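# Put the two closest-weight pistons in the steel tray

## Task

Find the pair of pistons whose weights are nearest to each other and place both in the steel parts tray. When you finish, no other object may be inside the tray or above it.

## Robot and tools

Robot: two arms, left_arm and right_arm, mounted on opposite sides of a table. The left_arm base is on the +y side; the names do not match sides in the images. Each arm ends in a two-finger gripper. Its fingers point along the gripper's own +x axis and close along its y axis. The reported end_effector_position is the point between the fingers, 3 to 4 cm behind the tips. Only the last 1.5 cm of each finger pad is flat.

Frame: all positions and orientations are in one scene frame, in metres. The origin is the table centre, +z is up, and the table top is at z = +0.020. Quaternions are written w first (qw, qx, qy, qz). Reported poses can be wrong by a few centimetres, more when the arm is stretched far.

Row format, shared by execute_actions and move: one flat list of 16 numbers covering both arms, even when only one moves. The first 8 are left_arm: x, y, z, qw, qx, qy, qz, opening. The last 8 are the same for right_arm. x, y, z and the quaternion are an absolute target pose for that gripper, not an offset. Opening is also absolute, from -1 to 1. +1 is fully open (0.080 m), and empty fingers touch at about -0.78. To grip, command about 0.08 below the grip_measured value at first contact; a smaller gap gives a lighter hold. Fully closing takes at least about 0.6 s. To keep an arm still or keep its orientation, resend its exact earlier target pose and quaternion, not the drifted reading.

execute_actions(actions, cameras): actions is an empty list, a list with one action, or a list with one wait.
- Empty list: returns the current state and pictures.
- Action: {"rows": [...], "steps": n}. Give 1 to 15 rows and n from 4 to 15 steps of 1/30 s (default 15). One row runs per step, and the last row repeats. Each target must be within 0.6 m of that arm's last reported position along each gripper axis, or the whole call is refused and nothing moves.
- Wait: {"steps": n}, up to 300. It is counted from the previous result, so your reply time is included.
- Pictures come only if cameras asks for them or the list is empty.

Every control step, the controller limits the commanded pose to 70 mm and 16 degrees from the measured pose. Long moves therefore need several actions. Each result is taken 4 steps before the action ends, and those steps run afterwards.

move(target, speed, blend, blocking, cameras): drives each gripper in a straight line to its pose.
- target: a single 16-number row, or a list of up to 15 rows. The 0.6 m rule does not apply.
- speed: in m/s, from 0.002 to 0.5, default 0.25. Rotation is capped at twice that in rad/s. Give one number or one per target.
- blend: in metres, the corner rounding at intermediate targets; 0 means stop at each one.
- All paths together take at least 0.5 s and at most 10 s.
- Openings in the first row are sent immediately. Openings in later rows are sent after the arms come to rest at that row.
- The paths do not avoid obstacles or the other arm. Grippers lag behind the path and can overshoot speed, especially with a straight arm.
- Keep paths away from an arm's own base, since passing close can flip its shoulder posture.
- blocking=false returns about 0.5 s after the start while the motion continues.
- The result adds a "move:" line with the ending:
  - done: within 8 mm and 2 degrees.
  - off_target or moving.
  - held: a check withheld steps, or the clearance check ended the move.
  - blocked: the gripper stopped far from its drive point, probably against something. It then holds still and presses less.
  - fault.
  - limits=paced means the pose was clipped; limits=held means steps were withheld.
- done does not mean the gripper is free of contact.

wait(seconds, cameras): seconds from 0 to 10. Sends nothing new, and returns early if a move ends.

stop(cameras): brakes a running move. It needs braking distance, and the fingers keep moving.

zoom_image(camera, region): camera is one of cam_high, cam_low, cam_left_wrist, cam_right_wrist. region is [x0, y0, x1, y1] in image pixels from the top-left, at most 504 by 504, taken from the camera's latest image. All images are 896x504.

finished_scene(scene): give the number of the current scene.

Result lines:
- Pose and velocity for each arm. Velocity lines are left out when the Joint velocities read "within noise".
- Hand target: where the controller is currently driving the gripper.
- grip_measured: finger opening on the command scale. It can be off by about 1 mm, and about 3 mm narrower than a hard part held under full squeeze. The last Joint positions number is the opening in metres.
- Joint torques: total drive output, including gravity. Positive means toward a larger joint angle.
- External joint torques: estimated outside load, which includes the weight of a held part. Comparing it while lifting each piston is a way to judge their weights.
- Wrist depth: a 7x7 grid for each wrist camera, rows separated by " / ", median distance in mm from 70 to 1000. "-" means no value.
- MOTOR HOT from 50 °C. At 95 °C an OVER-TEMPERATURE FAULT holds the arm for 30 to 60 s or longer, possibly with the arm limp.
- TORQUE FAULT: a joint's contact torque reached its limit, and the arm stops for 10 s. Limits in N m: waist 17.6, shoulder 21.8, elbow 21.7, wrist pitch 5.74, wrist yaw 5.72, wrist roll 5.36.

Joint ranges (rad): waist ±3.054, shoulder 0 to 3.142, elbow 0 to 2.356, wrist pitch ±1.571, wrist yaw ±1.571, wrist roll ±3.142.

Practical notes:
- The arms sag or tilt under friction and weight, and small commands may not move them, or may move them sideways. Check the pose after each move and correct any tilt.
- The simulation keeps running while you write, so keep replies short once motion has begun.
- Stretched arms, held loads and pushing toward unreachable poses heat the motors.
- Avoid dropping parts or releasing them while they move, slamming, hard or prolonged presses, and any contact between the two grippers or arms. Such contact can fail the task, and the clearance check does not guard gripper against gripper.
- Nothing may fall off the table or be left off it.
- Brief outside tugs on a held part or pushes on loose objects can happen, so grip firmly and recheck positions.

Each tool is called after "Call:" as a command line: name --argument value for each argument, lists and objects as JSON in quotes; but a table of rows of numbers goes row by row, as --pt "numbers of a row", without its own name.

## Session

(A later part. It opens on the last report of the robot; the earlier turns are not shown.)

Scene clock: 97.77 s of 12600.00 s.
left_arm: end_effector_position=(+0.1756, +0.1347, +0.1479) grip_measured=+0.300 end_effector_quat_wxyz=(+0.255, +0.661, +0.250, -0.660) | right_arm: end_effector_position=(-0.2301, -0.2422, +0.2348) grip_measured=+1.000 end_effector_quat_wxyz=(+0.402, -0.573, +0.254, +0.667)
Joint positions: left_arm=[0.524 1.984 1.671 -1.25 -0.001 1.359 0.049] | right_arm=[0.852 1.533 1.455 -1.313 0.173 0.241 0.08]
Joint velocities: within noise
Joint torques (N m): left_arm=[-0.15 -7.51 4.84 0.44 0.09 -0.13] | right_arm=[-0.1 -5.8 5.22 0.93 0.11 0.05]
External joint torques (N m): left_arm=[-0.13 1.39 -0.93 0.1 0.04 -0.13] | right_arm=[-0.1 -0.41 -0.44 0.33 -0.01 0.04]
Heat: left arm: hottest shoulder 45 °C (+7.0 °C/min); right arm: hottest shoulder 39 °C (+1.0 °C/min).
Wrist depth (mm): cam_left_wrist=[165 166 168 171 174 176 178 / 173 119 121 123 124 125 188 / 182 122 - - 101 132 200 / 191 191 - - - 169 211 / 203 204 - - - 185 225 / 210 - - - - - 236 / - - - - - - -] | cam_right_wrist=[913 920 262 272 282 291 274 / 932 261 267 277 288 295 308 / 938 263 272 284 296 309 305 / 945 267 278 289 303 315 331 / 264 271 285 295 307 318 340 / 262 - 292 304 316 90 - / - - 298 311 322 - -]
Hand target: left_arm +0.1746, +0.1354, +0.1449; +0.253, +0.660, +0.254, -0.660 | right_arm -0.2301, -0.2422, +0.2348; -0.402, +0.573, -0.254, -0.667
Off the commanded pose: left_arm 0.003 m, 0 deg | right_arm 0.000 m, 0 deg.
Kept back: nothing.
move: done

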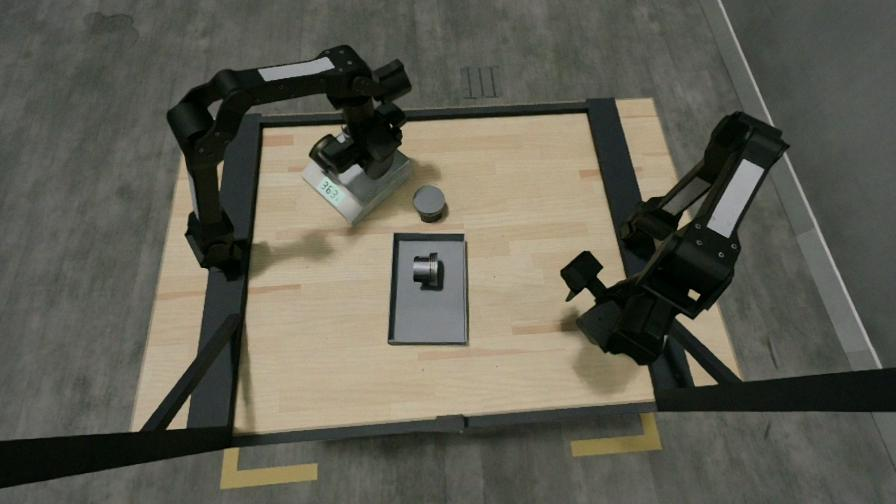

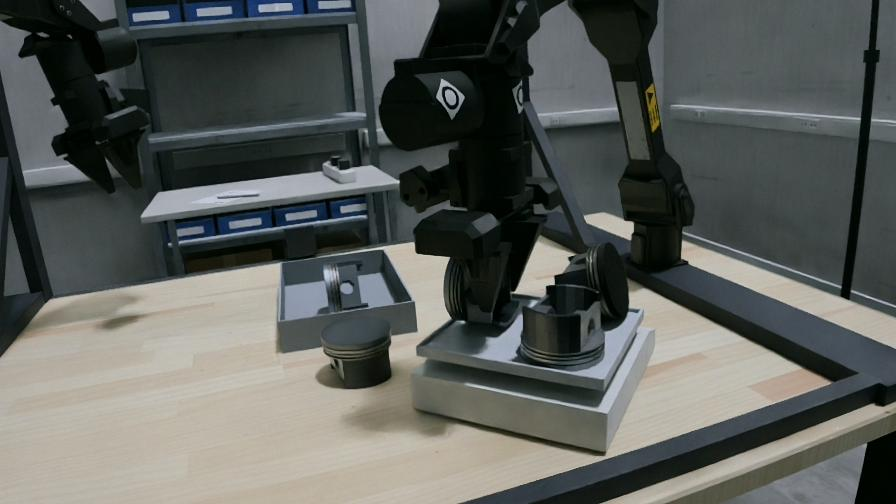

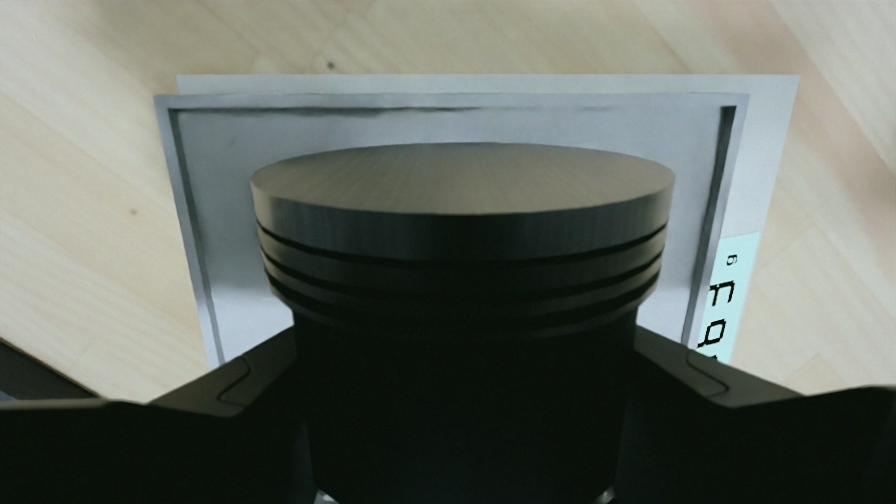

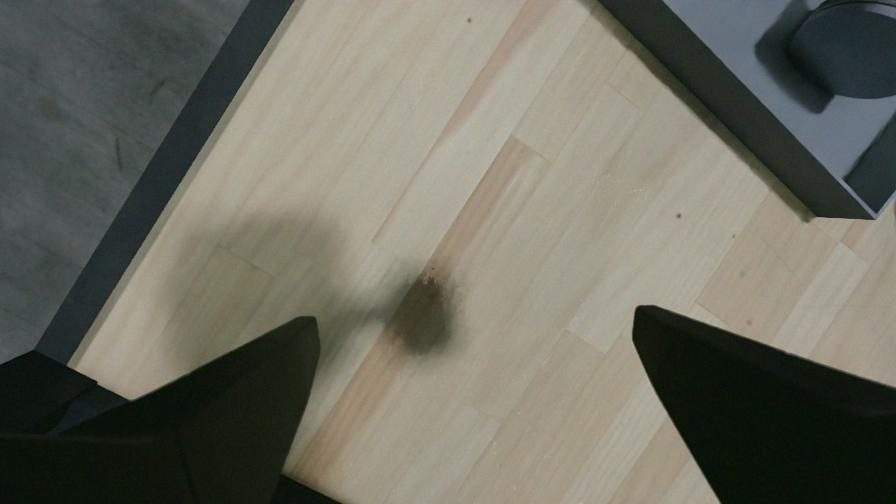

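Call:
move --target '[0.1746, 0.1353, 0.139, 0.2534, 0.6601, 0.2534, -0.6601, 0.0, -0.2301, -0.2422, 0.2348, 0.402, -0.573, 0.254, 0.667, 1]' --speed 0.03 --cameras '["cam_high"]'

Call:
zoom_image --camera "cam_high" --region '[290, 100, 430, 240]'

Scene clock: 98.70 s of 12600.00 s.
left_arm: end_effector_position=(+0.1757, +0.1345, +0.1431) grip_measured=+0.300 end_effector_quat_wxyz=(+0.256, +0.661, +0.249, -0.659) | right_arm: end_effector_position=(-0.2301, -0.2422, +0.2348) grip_measured=+1.000 end_effector_quat_wxyz=(+0.402, -0.573, +0.254, +0.667)
Joint positions: left_arm=[0.524 1.984 1.652 -1.228 -0.001 1.359 0.049] | right_arm=[0.852 1.533 1.455 -1.313 0.173 0.241 0.08]
Joint velocities: within noise
Joint torques (N m): left_arm=[-0.15 -7.28 4.65 0.52 0.09 -0.14] | right_arm=[-0.06 -5.62 5.27 0.94 0.12 0.01]
External joint torques (N m): left_arm=[-0.16 1.65 -1.16 0.16 0.05 -0.13] | right_arm=[-0.04 -0.15 -0.45 0.33 0 0.01]
Heat: left arm: hottest shoulder 45 °C (+6.0 °C/min); right arm: hottest shoulder 39 °C (+1.0 °C/min).
Wrist depth (mm): cam_left_wrist=[161 163 164 167 169 171 173 / 169 116 117 135 136 121 182 / 178 119 - - 100 126 193 / 188 189 - - - 136 204 / 198 200 - - - 174 218 / 205 - - - - - 228 / - - - - - - -] | cam_right_wrist=[898 933 262 272 281 291 274 / 910 261 267 278 288 295 307 / 938 263 274 283 295 306 305 / 944 268 279 289 302 316 332 / 265 272 284 296 307 318 341 / 262 - 292 302 315 90 - / - - 297 310 324 - -]
Hand target: left_arm +0.1746, +0.1354, +0.1389; +0.253, +0.660, +0.254, -0.660 | right_arm -0.2301, -0.2422, +0.2348; -0.402, +0.573, -0.254, -0.667
Off the commanded pose: left_arm 0.004 m, 1 deg | right_arm 0.000 m, 0 deg.
Kept back: nothing.
move: done
Images, in order (width x height): cam_high 896x504.

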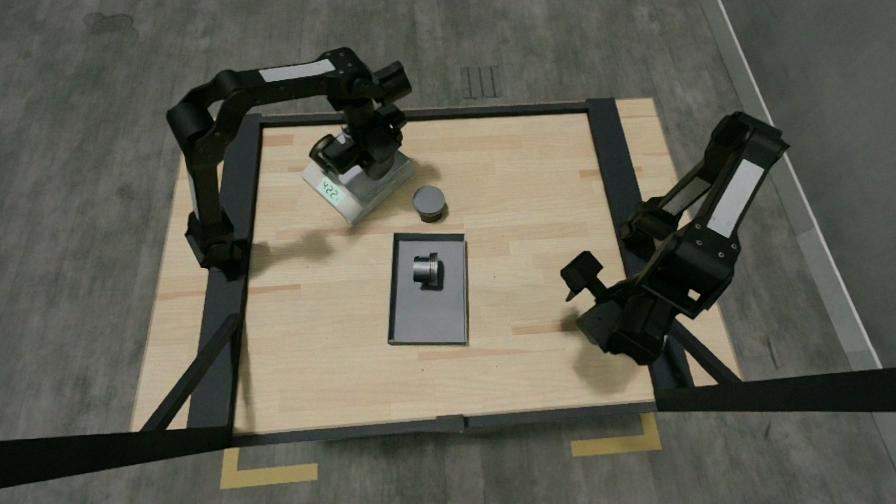

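Scaled by 3.600.

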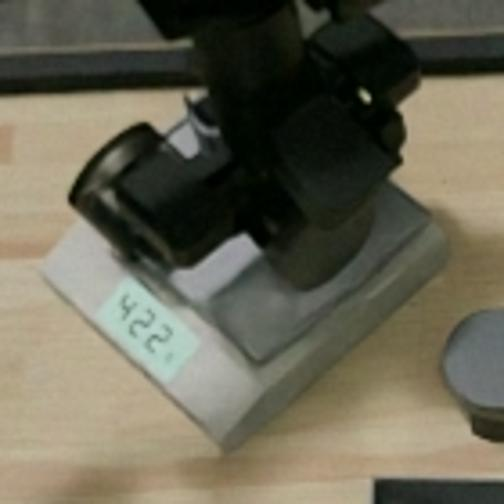

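Call:
move --pt "0.1750 0.1350 0.1375 0.2534 0.6601 0.2534 -0.6601 0.0 -0.2301 -0.2422 0.2348 0.402 -0.573 0.254 0.667 1" --pt "0.1750 0.1350 0.1375 0.2534 0.6601 0.2534 -0.6601 0.5 -0.2301 -0.2422 0.2348 0.402 -0.573 0.254 0.667 1" --speed 0.03 --cameras '["cam_high","cam_left_wrist","cam_low"]'

Call:
zoom_image --camera "cam_high" --region '[290, 100, 430, 240]'

Call:
zoom_image --camera "cam_low" --region '[400, 220, 680, 460]'

Scene clock: 100.20 s of 12600.00 s.
left_arm: end_effector_position=(+0.1762, +0.1337, +0.1427) grip_measured=+0.497 end_effector_quat_wxyz=(+0.258, +0.662, +0.247, -0.659) | right_arm: end_effector_position=(-0.2301, -0.2422, +0.2348) grip_measured=+1.000 end_effector_quat_wxyz=(+0.402, -0.573, +0.254, +0.667)
Joint positions: left_arm=[0.524 1.984 1.65 -1.221 -0.001 1.359 0.057] | right_arm=[0.852 1.533 1.455 -1.313 0.173 0.241 0.08]
Joint velocities: within noise
Joint torques (N m): left_arm=[-0.11 -6.97 4.58 0.44 0.09 -0.11] | right_arm=[0.15 -5.86 5.28 0.92 0.14 0.04]
External joint torques (N m): left_arm=[-0.1 1.85 -1.12 0.1 0.04 -0.11] | right_arm=[0.18 -0.48 -0.35 0.34 0.02 0.03]
Heat: left arm: hottest shoulder 45 °C (+6.1 °C/min); right arm: hottest shoulder 39 °C (+1.0 °C/min).
Wrist depth (mm): cam_left_wrist=[161 163 165 167 169 170 173 / 170 116 117 135 135 121 181 / 178 119 - - 102 125 191 / 188 190 - - - 135 204 / 200 199 - - - 174 217 / - - - - - - 226 / - - - - - - -] | cam_right_wrist=[919 918 261 272 282 291 274 / 909 260 267 278 290 295 309 / 945 263 272 284 295 306 305 / 950 267 278 289 302 313 332 / 265 271 285 295 308 318 340 / 262 - 291 303 313 90 - / - - 296 309 325 - -]
Hand target: left_arm +0.1750, +0.1351, +0.1375; +0.253, +0.660, +0.254, -0.660 | right_arm -0.2301, -0.2422, +0.2348; -0.402, +0.573, -0.254, -0.667
Off the commanded pose: left_arm 0.005 m, 1 deg | right_arm 0.000 m, 0 deg.
Kept back: nothing.
move: done
Images, in order (width x height): cam_high 896x504, cam_low 896x504, cam_left_wrist 896x504.

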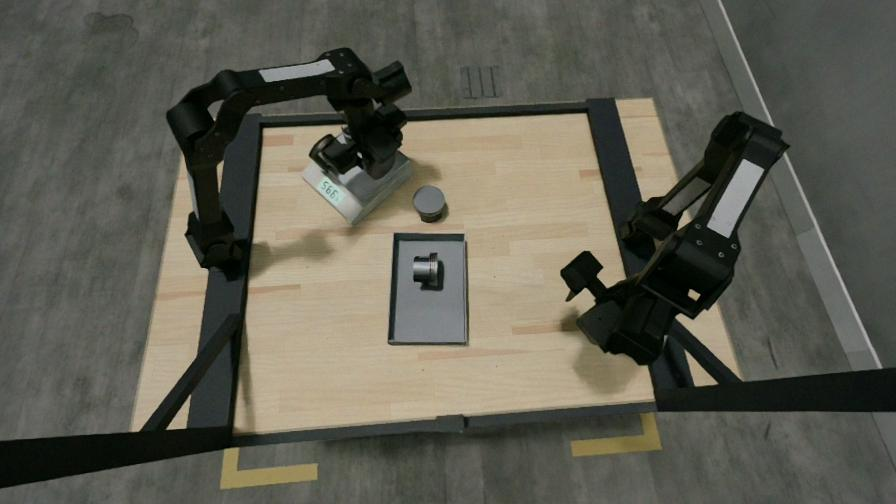

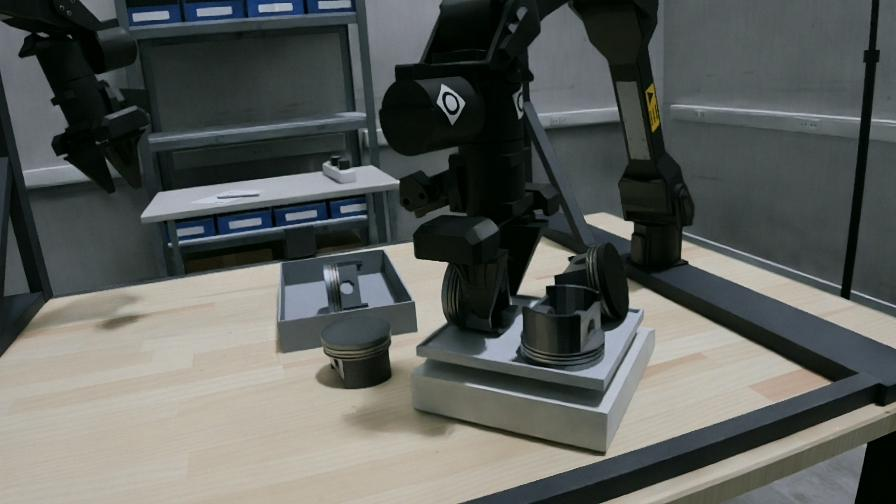

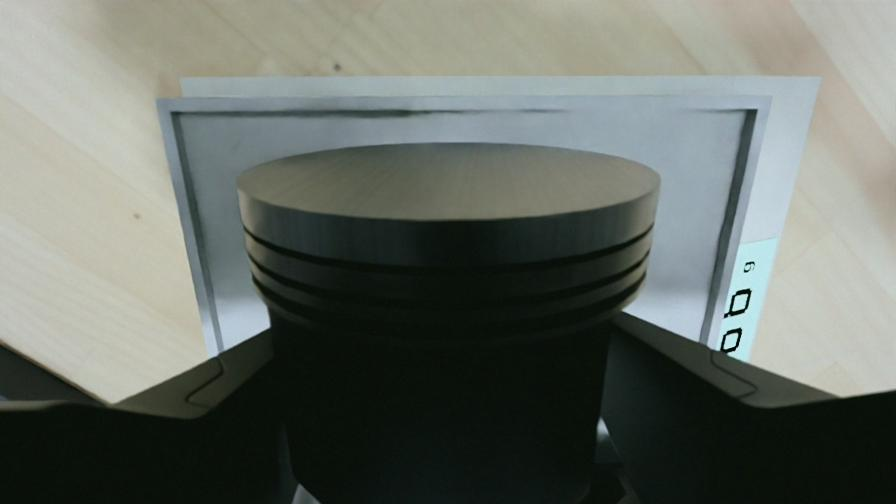

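Scaled by 3.600.

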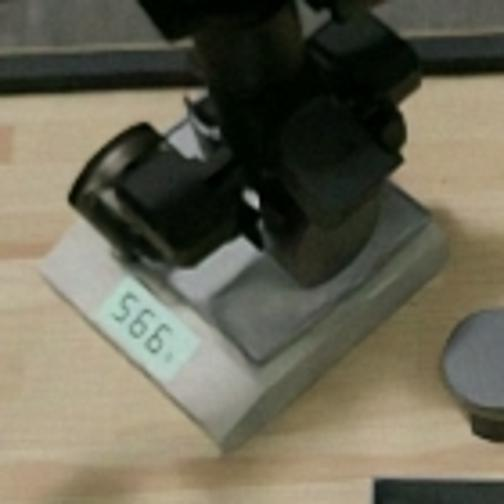

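Scaled by 1.800.

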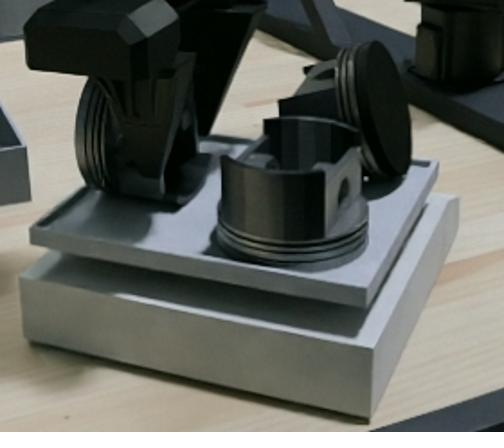

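Call:
move --pt "0.1755 0.1340 0.139 0.2534 0.6601 0.2534 -0.6601 0.75 -0.2301 -0.2422 0.2348 0.402 -0.573 0.254 0.667 1" --speed 0.03 --cameras '["cam_high","cam_left_wrist"]'

Call:
zoom_image --camera "cam_high" --region '[290, 100, 430, 240]'

Scene clock: 101.13 s of 12600.00 s.
left_arm: end_effector_position=(+0.1757, +0.1345, +0.1426) grip_measured=+0.747 end_effector_quat_wxyz=(+0.256, +0.661, +0.249, -0.659) | right_arm: end_effector_position=(-0.2301, -0.2422, +0.2348) grip_measured=+1.000 end_effector_quat_wxyz=(+0.402, -0.573, +0.254, +0.667)
Joint positions: left_arm=[0.524 1.984 1.65 -1.226 -0.001 1.359 0.069] | right_arm=[0.852 1.533 1.455 -1.313 0.173 0.241 0.08]
Joint velocities: within noise
Joint torques (N m): left_arm=[-0.1 -6.55 5.85 0.26 0.1 -0.12] | right_arm=[0.07 -5.73 5.23 0.92 0.13 0.02]
External joint torques (N m): left_arm=[-0.03 2.26 0.11 -0.09 0.04 -0.12] | right_arm=[0.1 -0.29 -0.49 0.3 0.01 0.02]
Heat: left arm: hottest shoulder 44 °C (+4.1 °C/min); right arm: hottest shoulder 39 °C (+1.0 °C/min).
Wrist depth (mm): cam_left_wrist=[161 162 164 166 169 171 173 / 169 116 117 134 135 121 182 / 178 119 - - 100 126 192 / 188 187 - - - 137 205 / 198 197 - - - 172 217 / - - - - - - - / - - - - - - -] | cam_right_wrist=[901 928 261 272 282 290 276 / 932 260 267 279 289 296 310 / 931 264 273 283 296 308 304 / 944 267 278 289 302 316 331 / 266 271 285 297 309 318 340 / 261 - 291 302 313 90 - / - - 297 310 324 - -]
Hand target: left_arm +0.1755, +0.1340, +0.1390; +0.253, +0.660, +0.253, -0.660 | right_arm -0.2301, -0.2422, +0.2348; -0.402, +0.573, -0.254, -0.667
Off the commanded pose: left_arm 0.004 m, 1 deg | right_arm 0.000 m, 0 deg.
Kept back: nothing.
move: done
Images, in order (width x height): cam_high 896x504, cam_left_wrist 896x504.

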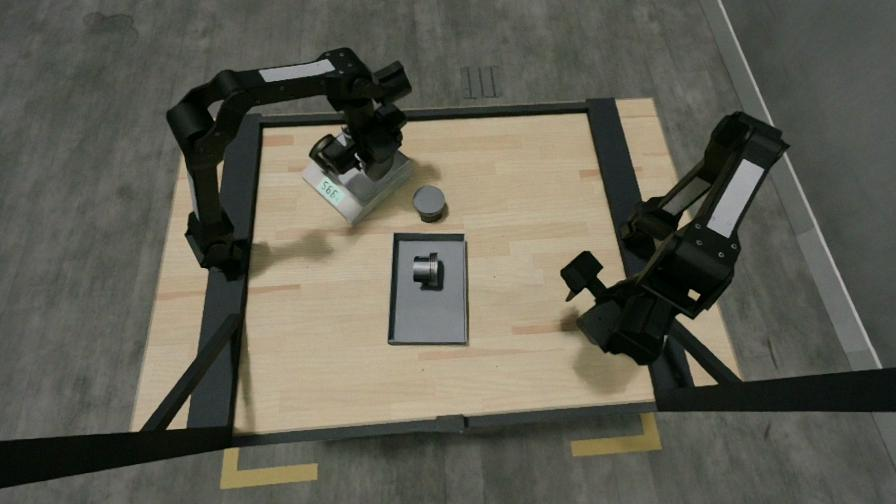

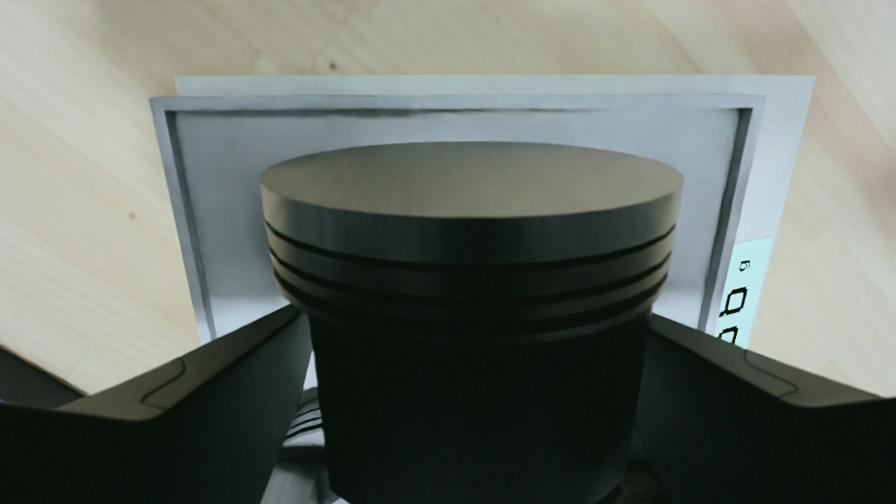

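Scaled by 3.600.

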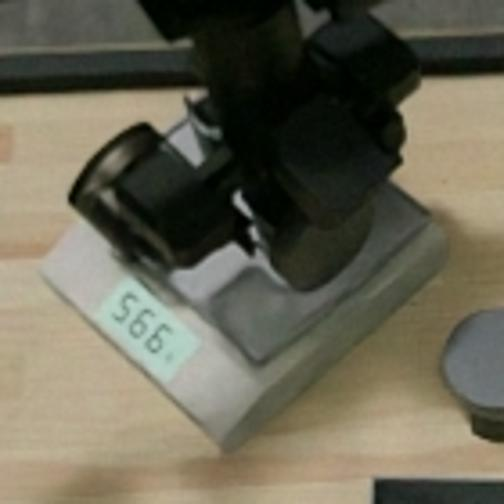

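Call:
move --pt "0.1755 0.1345 0.1385 0.2534 0.6601 0.2534 -0.6601 0 -0.2301 -0.2422 0.2348 0.402 -0.573 0.254 0.667 1" --pt "0.1755 0.1345 0.20 0.2534 0.6601 0.2534 -0.6601 0.0 -0.2301 -0.2422 0.2348 0.402 -0.573 0.254 0.667 1" --pt "-0.148 0.042 0.16 0.4823 0.5171 0.4823 -0.5171 0.0 -0.2301 -0.2422 0.2348 0.402 -0.573 0.254 0.667 1" --pt "-0.148 0.042 0.095 0.4823 0.5171 0.4823 -0.5171 0.0 -0.2301 -0.2422 0.2348 0.402 -0.573 0.254 0.667 1" --speed '[0.05,0.2,0.28,0.12]' --blend '[0,0.03,0.01,0]'

Call:
zoom_image --camera "cam_high" --region '[290, 100, 430, 240]'

Scene clock: 104.77 s of 12600.00 s.
left_arm: end_effector_position=(-0.1497, +0.0416, +0.0978) grip_measured=+0.300 end_effector_quat_wxyz=(+0.481, +0.516, +0.480, -0.521) | right_arm: end_effector_position=(-0.2301, -0.2422, +0.2348) grip_measured=+1.000 end_effector_quat_wxyz=(+0.402, -0.573, +0.254, +0.667)
Joint positions: left_arm=[-0.308 2.28 1.933 -1.217 0.002 -0.237 0.049] | right_arm=[0.852 1.533 1.455 -1.313 0.173 0.241 0.08]
Joint velocities: within noise
Joint torques (N m): left_arm=[0.21 -9.44 4.98 0.48 -0.08 -0.14] | right_arm=[-0.03 -5.83 5.5 0.91 0.13 0.05]
External joint torques (N m): left_arm=[0.28 1.35 -0.73 0.13 -0.07 -0.14] | right_arm=[-0.07 -0.34 -0.24 0.29 0.03 0.04]
Heat: left arm: hottest shoulder 45 °C (+5.0 °C/min); right arm: hottest shoulder 39 °C (+1.0 °C/min).
Wrist depth (mm): cam_left_wrist=[117 117 119 119 121 121 107 / 122 123 126 127 128 127 113 / - - - - 89 127 141 / - - - - - 141 148 / - - - - - 144 161 / - - - - - - 168 / - - - - - - -] | cam_right_wrist=[905 941 262 272 282 290 267 / 924 261 268 278 289 295 310 / 938 263 274 284 295 307 304 / 942 268 278 288 302 315 331 / 264 272 285 295 305 317 340 / 262 - 292 303 315 90 - / - - 298 310 324 - -]
Hand target: left_arm -0.1479, +0.0421, +0.0950; +0.482, +0.517, +0.482, -0.517 | right_arm -0.2301, -0.2422, +0.2348; -0.402, +0.573, -0.254, -0.667
Off the commanded pose: left_arm 0.003 m, 1 deg | right_arm 0.000 m, 0 deg.
Kept back: nothing.
move: done

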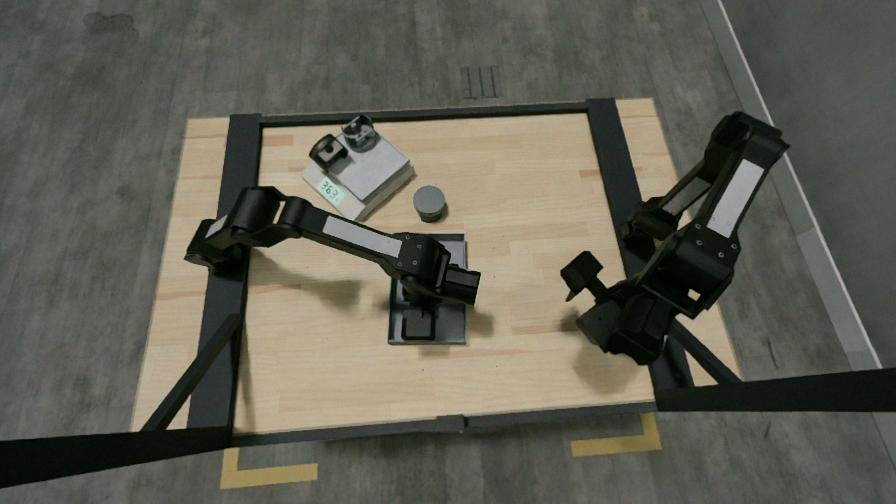

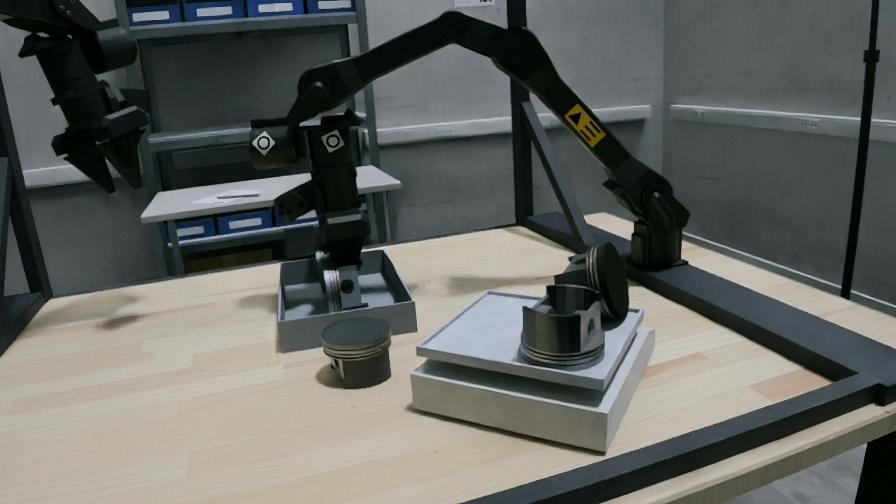

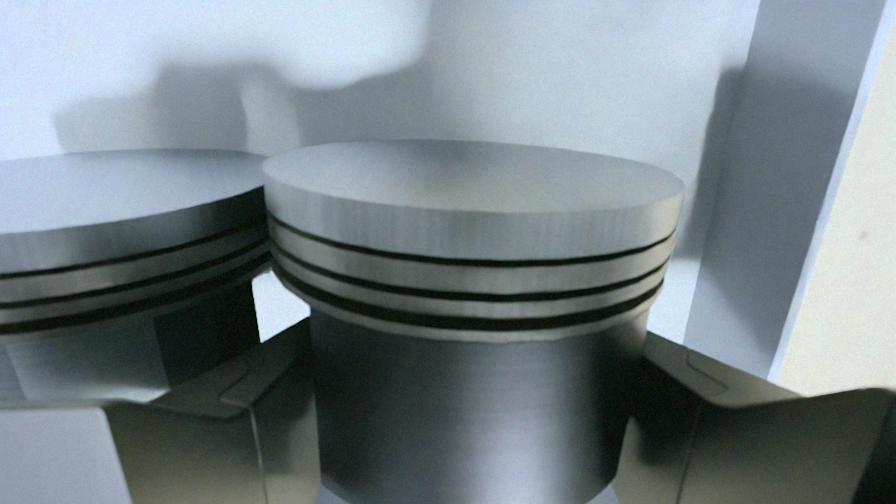

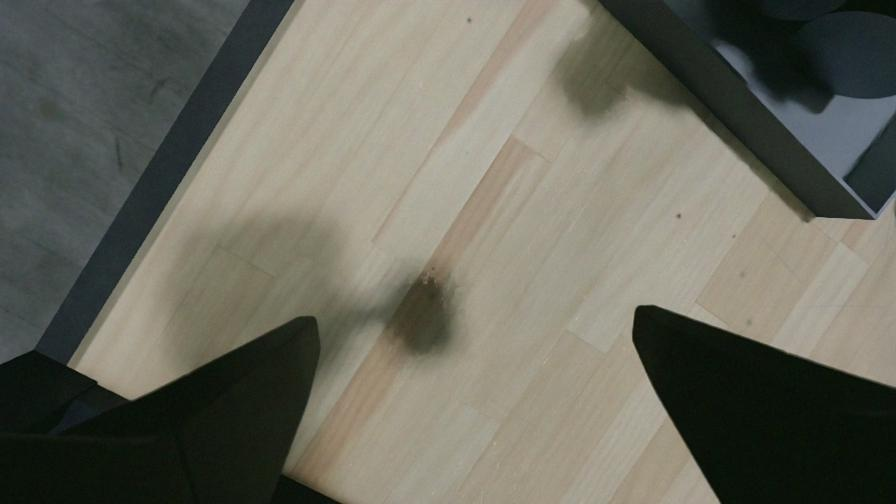

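Scaled by 3.600.

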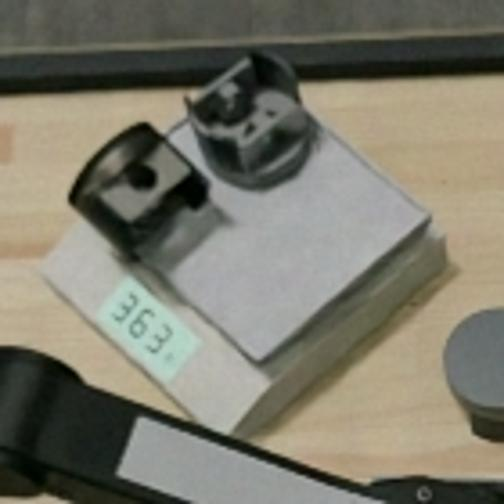

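Call:
move --pt "-0.160 0.042 0.095 0.4823 0.5171 0.4823 -0.5171 0.0 -0.2301 -0.2422 0.2348 0.402 -0.573 0.254 0.667 1" --pt "-0.160 0.042 0.0775 0.4823 0.5171 0.4823 -0.5171 0.0 -0.2301 -0.2422 0.2348 0.402 -0.573 0.254 0.667 1" --speed '[0.08,0.05]' --cameras '["cam_left_wrist"]'

Scene clock: 105.87 s of 12600.00 s.
left_arm: end_effector_position=(-0.1610, +0.0394, +0.0860) grip_measured=+0.300 end_effector_quat_wxyz=(+0.484, +0.511, +0.479, -0.524) end_effector_velocity=(+0.004, +0.005, -0.003) end_effector_angular_velocity=(+0.013, -0.028, -0.009) | right_arm: end_effector_position=(-0.2301, -0.2422, +0.2348) grip_measured=+1.000 end_effector_quat_wxyz=(+0.402, -0.573, +0.254, +0.667)
Joint positions: left_arm=[-0.33 2.299 1.919 -1.17 0.002 -0.263 0.049] | right_arm=[0.852 1.533 1.455 -1.313 0.173 0.241 0.08]
Joint velocities: left_arm=[-0.002 -0.002 -0.017 -0.007 -0.022 0.007 0] | right_arm=[within noise]
Joint torques (N m): left_arm=[-0.07 -8.48 4.26 0.64 -0.08 -0.13] | right_arm=[-0.08 -5.67 5.09 0.88 0.11 -0.01]
External joint torques (N m): left_arm=[-0.07 2.38 -1.49 0.27 -0.06 -0.13] | right_arm=[-0.04 -0.25 -0.61 0.27 -0.01 -0.02]
Heat: left arm: hottest shoulder 45 °C (+5.0 °C/min); right arm: hottest shoulder 39 °C (+1.0 °C/min).
Wrist depth (mm): cam_left_wrist=[- 108 110 111 111 113 99 / - 114 115 115 118 117 99 / - 117 - - 89 122 128 / - - - - - 117 137 / - - - - - 117 147 / - - - - - - 154 / - - - - - - -] | cam_right_wrist=[904 915 261 272 281 289 266 / 916 261 267 277 288 295 310 / 928 263 272 283 297 307 305 / 947 267 278 288 302 317 331 / 266 271 285 295 307 318 339 / 263 - 292 303 315 90 - / - - 296 310 323 - -]
Hand target: left_arm -0.1599, +0.0421, +0.0776; +0.482, +0.517, +0.482, -0.517 | right_arm -0.2301, -0.2422, +0.2348; -0.402, +0.573, -0.254, -0.667
Off the commanded pose: left_arm 0.009 m, 1 deg | right_arm 0.000 m, 0 deg.
Kept back: nothing.
move: off_target (left_arm)
Images, in order (width x height): cam_left_wrist 896x504.

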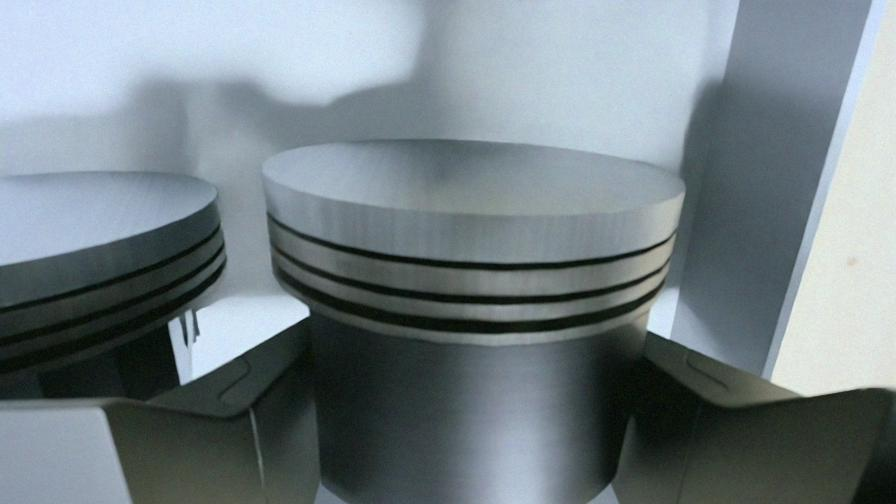

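Call:
move --pt "-0.160 0.042 0.0775 0.4823 0.5171 0.4823 -0.5171 0.6 -0.2301 -0.2422 0.2348 0.402 -0.573 0.254 0.667 1" --pt "-0.160 0.042 0.16 0.4823 0.5171 0.4823 -0.5171 0.6 -0.2301 -0.2422 0.2348 0.402 -0.573 0.254 0.667 1" --pt "-0.06 0.04 0.18 0.4823 0.5171 0.4823 -0.5171 1 -0.2301 -0.2422 0.2348 0.402 -0.573 0.254 0.667 1" --speed '[0.1,0.2,0.2]' --blend '[0,0.02,0]' --cameras '["cam_left_wrist","cam_high","cam_low"]'

Scene clock: 108.67 s of 12600.00 s.
left_arm: end_effector_position=(-0.0590, +0.0376, +0.1784) grip_measured=+1.000 end_effector_quat_wxyz=(+0.484, +0.515, +0.484, -0.516) | right_arm: end_effector_position=(-0.2301, -0.2422, +0.2348) grip_measured=+1.000 end_effector_quat_wxyz=(+0.402, -0.573, +0.254, +0.667)
Joint positions: left_arm=[-0.103 2.224 2.161 -1.506 0 -0.046 0.08] | right_arm=[0.852 1.533 1.455 -1.313 0.173 0.241 0.08]
Joint velocities: within noise
Joint torques (N m): left_arm=[-0.34 -10.66 4.43 0.28 -0.01 0.15] | right_arm=[0.03 -5.8 5.4 0.93 0.12 0.02]
External joint torques (N m): left_arm=[-0.35 -0.18 -1.3 -0.08 0 0.15] | right_arm=[0.06 -0.34 -0.33 0.31 0 0.01]
Heat: left arm: hottest shoulder 45 °C (+4.0 °C/min); right arm: hottest shoulder 39 °C (+0.0 °C/min).
Wrist depth (mm): cam_left_wrist=[190 191 192 195 197 198 198 / 162 200 200 199 202 203 192 / 163 209 212 147 157 149 211 / 173 226 223 157 167 161 231 / 235 236 222 228 231 244 256 / - - 263 266 269 87 - / - - 281 286 289 - -] | cam_right_wrist=[902 911 262 271 282 288 263 / 920 260 266 277 288 295 309 / 949 263 272 282 294 310 304 / 949 268 277 289 303 315 331 / 266 270 285 296 306 318 337 / 262 - 291 304 315 90 - / - - 295 310 323 - -]
Hand target: left_arm -0.0600, +0.0400, +0.1801; +0.482, +0.517, +0.482, -0.517 | right_arm -0.2301, -0.2422, +0.2348; -0.402, +0.573, -0.254, -0.667
Off the commanded pose: left_arm 0.003 m, 0 deg | right_arm 0.000 m, 0 deg.
Kept back: nothing.
move: done
Images, in order (width x height): cam_high 896x504, cam_low 896x504, cam_left_wrist 896x504.

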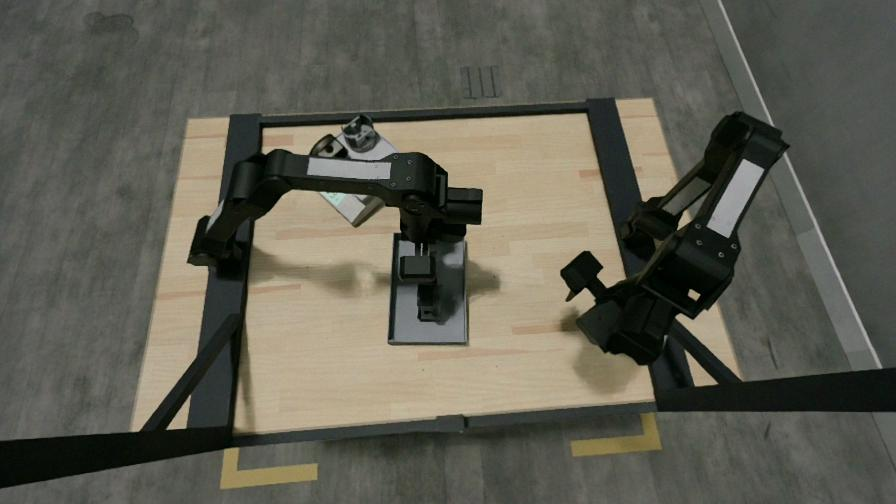

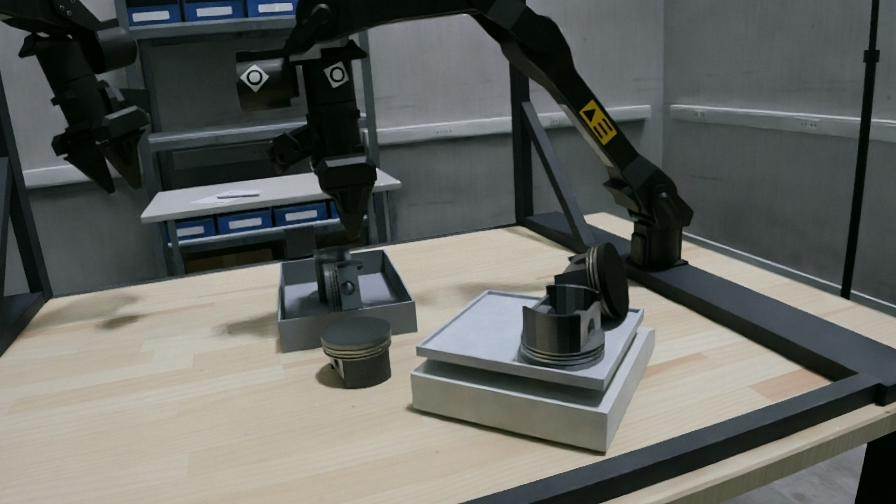

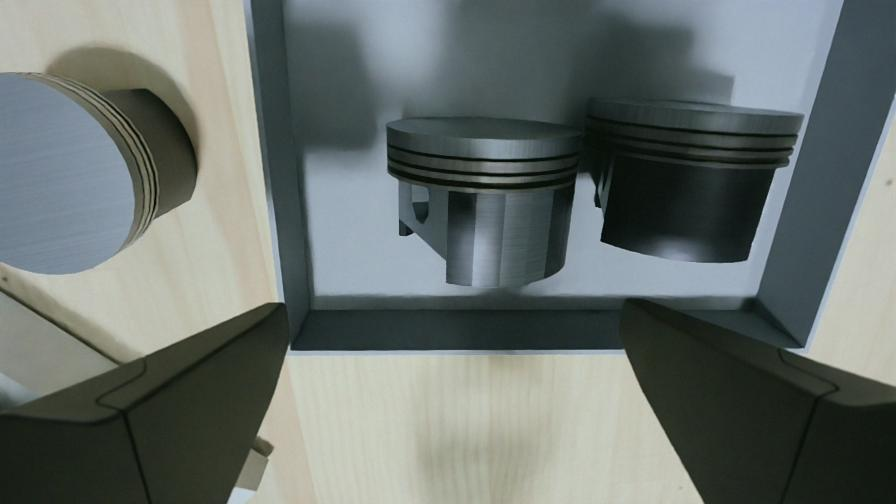

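Call:
move --pt "-0.0695 0.044 0.12 0.4823 0.5171 0.4823 -0.5171 1 -0.2301 -0.2422 0.2348 0.402 -0.573 0.254 0.667 1" --pt "-0.0695 0.044 0.10 0.4823 0.5171 0.4823 -0.5171 1 -0.2301 -0.2422 0.2348 0.402 -0.573 0.254 0.667 1" --speed '[0.15,0.06]' --cameras '["cam_left_wrist"]'

Scene clock: 110.37 s of 12600.00 s.
left_arm: end_effector_position=(-0.0687, +0.0416, +0.1009) grip_measured=+1.000 end_effector_quat_wxyz=(+0.483, +0.516, +0.481, -0.519) | right_arm: end_effector_position=(-0.2301, -0.2422, +0.2348) grip_measured=+1.000 end_effector_quat_wxyz=(+0.402, -0.573, +0.254, +0.667)
Joint positions: left_arm=[-0.127 2.201 1.815 -1.18 0 -0.061 0.08] | right_arm=[0.852 1.533 1.455 -1.313 0.173 0.241 0.08]
Joint velocities: within noise
Joint torques (N m): left_arm=[-0.3 -9.92 4.27 0.47 -0.01 -0.13] | right_arm=[-0.09 -5.76 5.29 0.9 0.12 -0.01]
External joint torques (N m): left_arm=[-0.24 0.3 -1.42 0.11 -0.01 -0.13] | right_arm=[-0.08 -0.37 -0.37 0.29 0.01 -0.02]
Heat: left arm: hottest shoulder 46 °C (+5.1 °C/min); right arm: hottest shoulder 39 °C (+0.0 °C/min).
Wrist depth (mm): cam_left_wrist=[103 120 122 123 125 127 128 / - 126 128 129 131 104 - / - 135 - - 92 101 - / - 136 - - 150 124 - / 152 110 - - 107 - - / - - - - 165 87 - / - - 134 144 146 - -] | cam_right_wrist=[912 925 262 272 282 288 267 / 919 260 267 278 289 294 308 / 941 263 273 282 295 307 304 / 949 267 278 288 303 316 330 / 265 272 285 296 307 317 339 / 262 - 292 304 315 90 - / - - 298 308 323 - -]
Hand target: left_arm -0.0695, +0.0440, +0.1000; +0.482, +0.517, +0.482, -0.517 | right_arm -0.2301, -0.2422, +0.2348; -0.402, +0.573, -0.254, -0.667
Off the commanded pose: left_arm 0.003 m, 0 deg | right_arm 0.000 m, 0 deg.
Kept back: nothing.
move: done
Images, in order (width x height): cam_left_wrist 896x504.

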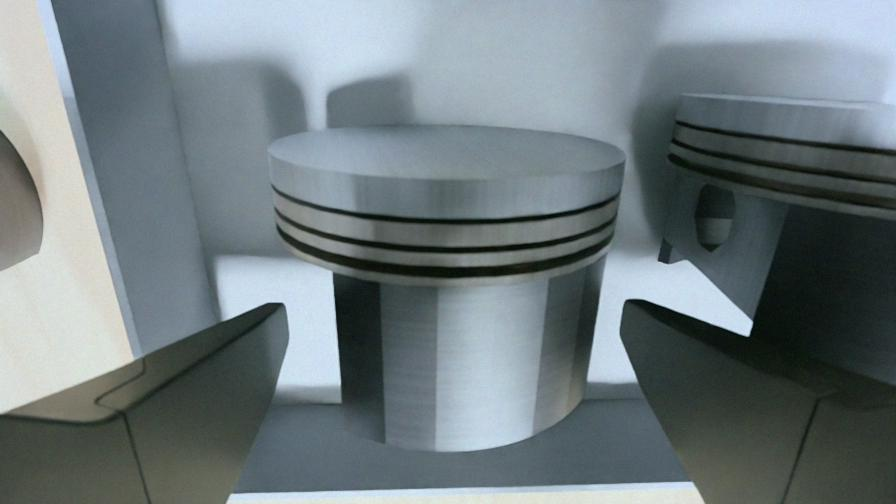

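Call:
move --pt "-0.068 0.044 0.099 0.4823 0.5171 0.4823 -0.5171 0.84 -0.2301 -0.2422 0.2348 0.402 -0.573 0.254 0.667 1" --pt "-0.068 0.044 0.079 0.4823 0.5171 0.4823 -0.5171 0.84 -0.2301 -0.2422 0.2348 0.402 -0.573 0.254 0.667 1" --speed '[0.1,0.05]' --cameras '["cam_left_wrist"]'

Scene clock: 112.10 s of 12600.00 s.
left_arm: end_effector_position=(-0.0688, +0.0409, +0.0862) grip_measured=+0.843 end_effector_quat_wxyz=(+0.486, +0.512, +0.478, -0.523) | right_arm: end_effector_position=(-0.2301, -0.2422, +0.2348) grip_measured=+1.000 end_effector_quat_wxyz=(+0.402, -0.573, +0.254, +0.667)
Joint positions: left_arm=[-0.127 2.201 1.756 -1.105 0 -0.061 0.073] | right_arm=[0.852 1.533 1.455 -1.313 0.173 0.241 0.08]
Joint velocities: within noise
Joint torques (N m): left_arm=[0.02 -8.08 4.24 0.51 -0.01 -0.01] | right_arm=[0 -5.59 5.3 0.95 0.14 0.03]
External joint torques (N m): left_arm=[0.01 2.28 -1.51 0.12 0 -0.01] | right_arm=[0.01 -0.22 -0.35 0.35 0.02 0.02]
Heat: left arm: hottest shoulder 46 °C (+5.1 °C/min); right arm: hottest shoulder 39 °C (+0.0 °C/min).
Wrist depth (mm): cam_left_wrist=[103 108 110 111 112 114 115 / - 115 115 115 118 118 119 / - - - - - 124 - / - - - - - 130 - / - - - - - 140 - / - - - - - - - / - - - - 142 - -] | cam_right_wrist=[910 931 261 272 281 290 275 / 910 261 267 277 289 296 306 / 934 263 273 283 295 307 303 / 944 267 277 290 302 315 330 / 266 272 283 297 308 318 338 / 263 - 293 304 314 90 - / - - 298 309 323 - -]
Hand target: left_arm -0.0680, +0.0440, +0.0791; +0.482, +0.517, +0.482, -0.517 | right_arm -0.2301, -0.2422, +0.2348; -0.402, +0.573, -0.254, -0.667
Off the commanded pose: left_arm 0.008 m, 1 deg | right_arm 0.000 m, 0 deg.
Kept back: nothing.
move: done
Images, in order (width x height): cam_left_wrist 896x504.

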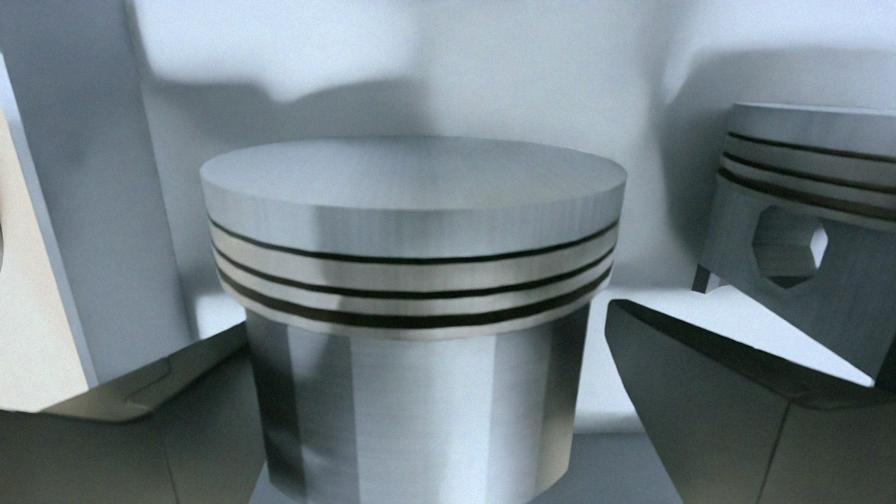

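Call:
move --pt "-0.068 0.044 0.079 0.4823 0.5171 0.4823 -0.5171 0 -0.2301 -0.2422 0.2348 0.402 -0.573 0.254 0.667 1" --speed 0.05 --cameras '["cam_left_wrist"]'

Scene clock: 113.03 s of 12600.00 s.
left_arm: end_effector_position=(-0.0683, +0.0409, +0.0860) grip_measured=+0.305 end_effector_quat_wxyz=(+0.487, +0.512, +0.477, -0.522) | right_arm: end_effector_position=(-0.2301, -0.2422, +0.2348) grip_measured=+1.000 end_effector_quat_wxyz=(+0.402, -0.573, +0.254, +0.667)
Joint positions: left_arm=[-0.126 2.201 1.755 -1.104 -0.001 -0.061 0.049] | right_arm=[0.852 1.533 1.455 -1.313 0.173 0.241 0.08]
Joint velocities: within noise
Joint torques (N m): left_arm=[-0.04 -8.11 4.31 0.49 0.05 -0.01] | right_arm=[-0.03 -5.61 5.22 0.9 0.09 -0.01]
External joint torques (N m): left_arm=[-0.09 2.19 -1.42 0.09 0.06 -0.01] | right_arm=[-0.01 -0.2 -0.44 0.3 -0.03 -0.01]
Heat: left arm: hottest shoulder 46 °C (+5.1 °C/min); right arm: hottest shoulder 39 °C (+0.0 °C/min).
Wrist depth (mm): cam_left_wrist=[102 109 110 111 112 114 115 / - 115 116 116 117 119 119 / - 118 - - - 125 - / - - - - - 124 - / - 135 - - - 142 - / - - - - - - - / - - - - - - -] | cam_right_wrist=[923 929 263 273 282 291 270 / 921 261 267 278 290 294 309 / 940 262 273 285 295 309 305 / 942 267 278 289 303 316 331 / 265 271 285 296 308 319 339 / 263 - 292 302 313 90 - / - - 297 309 324 - -]
Hand target: left_arm -0.0680, +0.0441, +0.0790; +0.482, +0.517, +0.482, -0.517 | right_arm -0.2301, -0.2422, +0.2348; -0.402, +0.573, -0.254, -0.667
Off the commanded pose: left_arm 0.008 m, 1 deg | right_arm 0.000 m, 0 deg.
Kept back: nothing.
move: done
Images, in order (width x height): cam_left_wrist 896x504.

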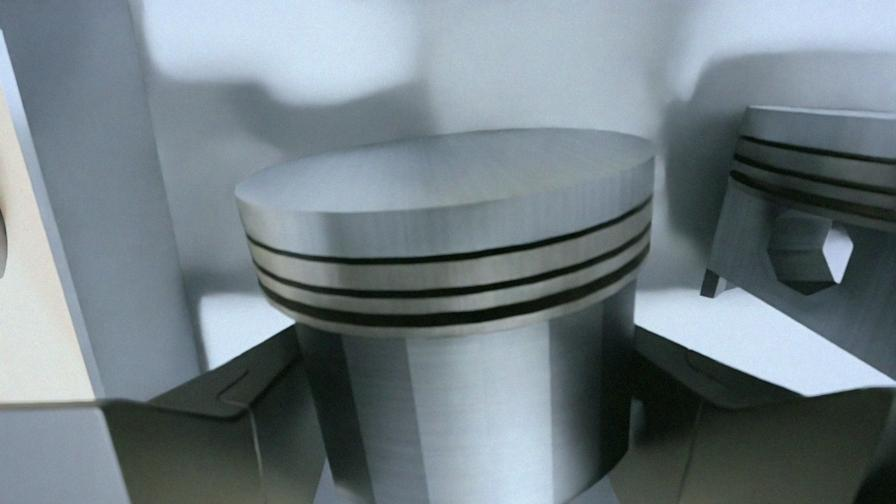

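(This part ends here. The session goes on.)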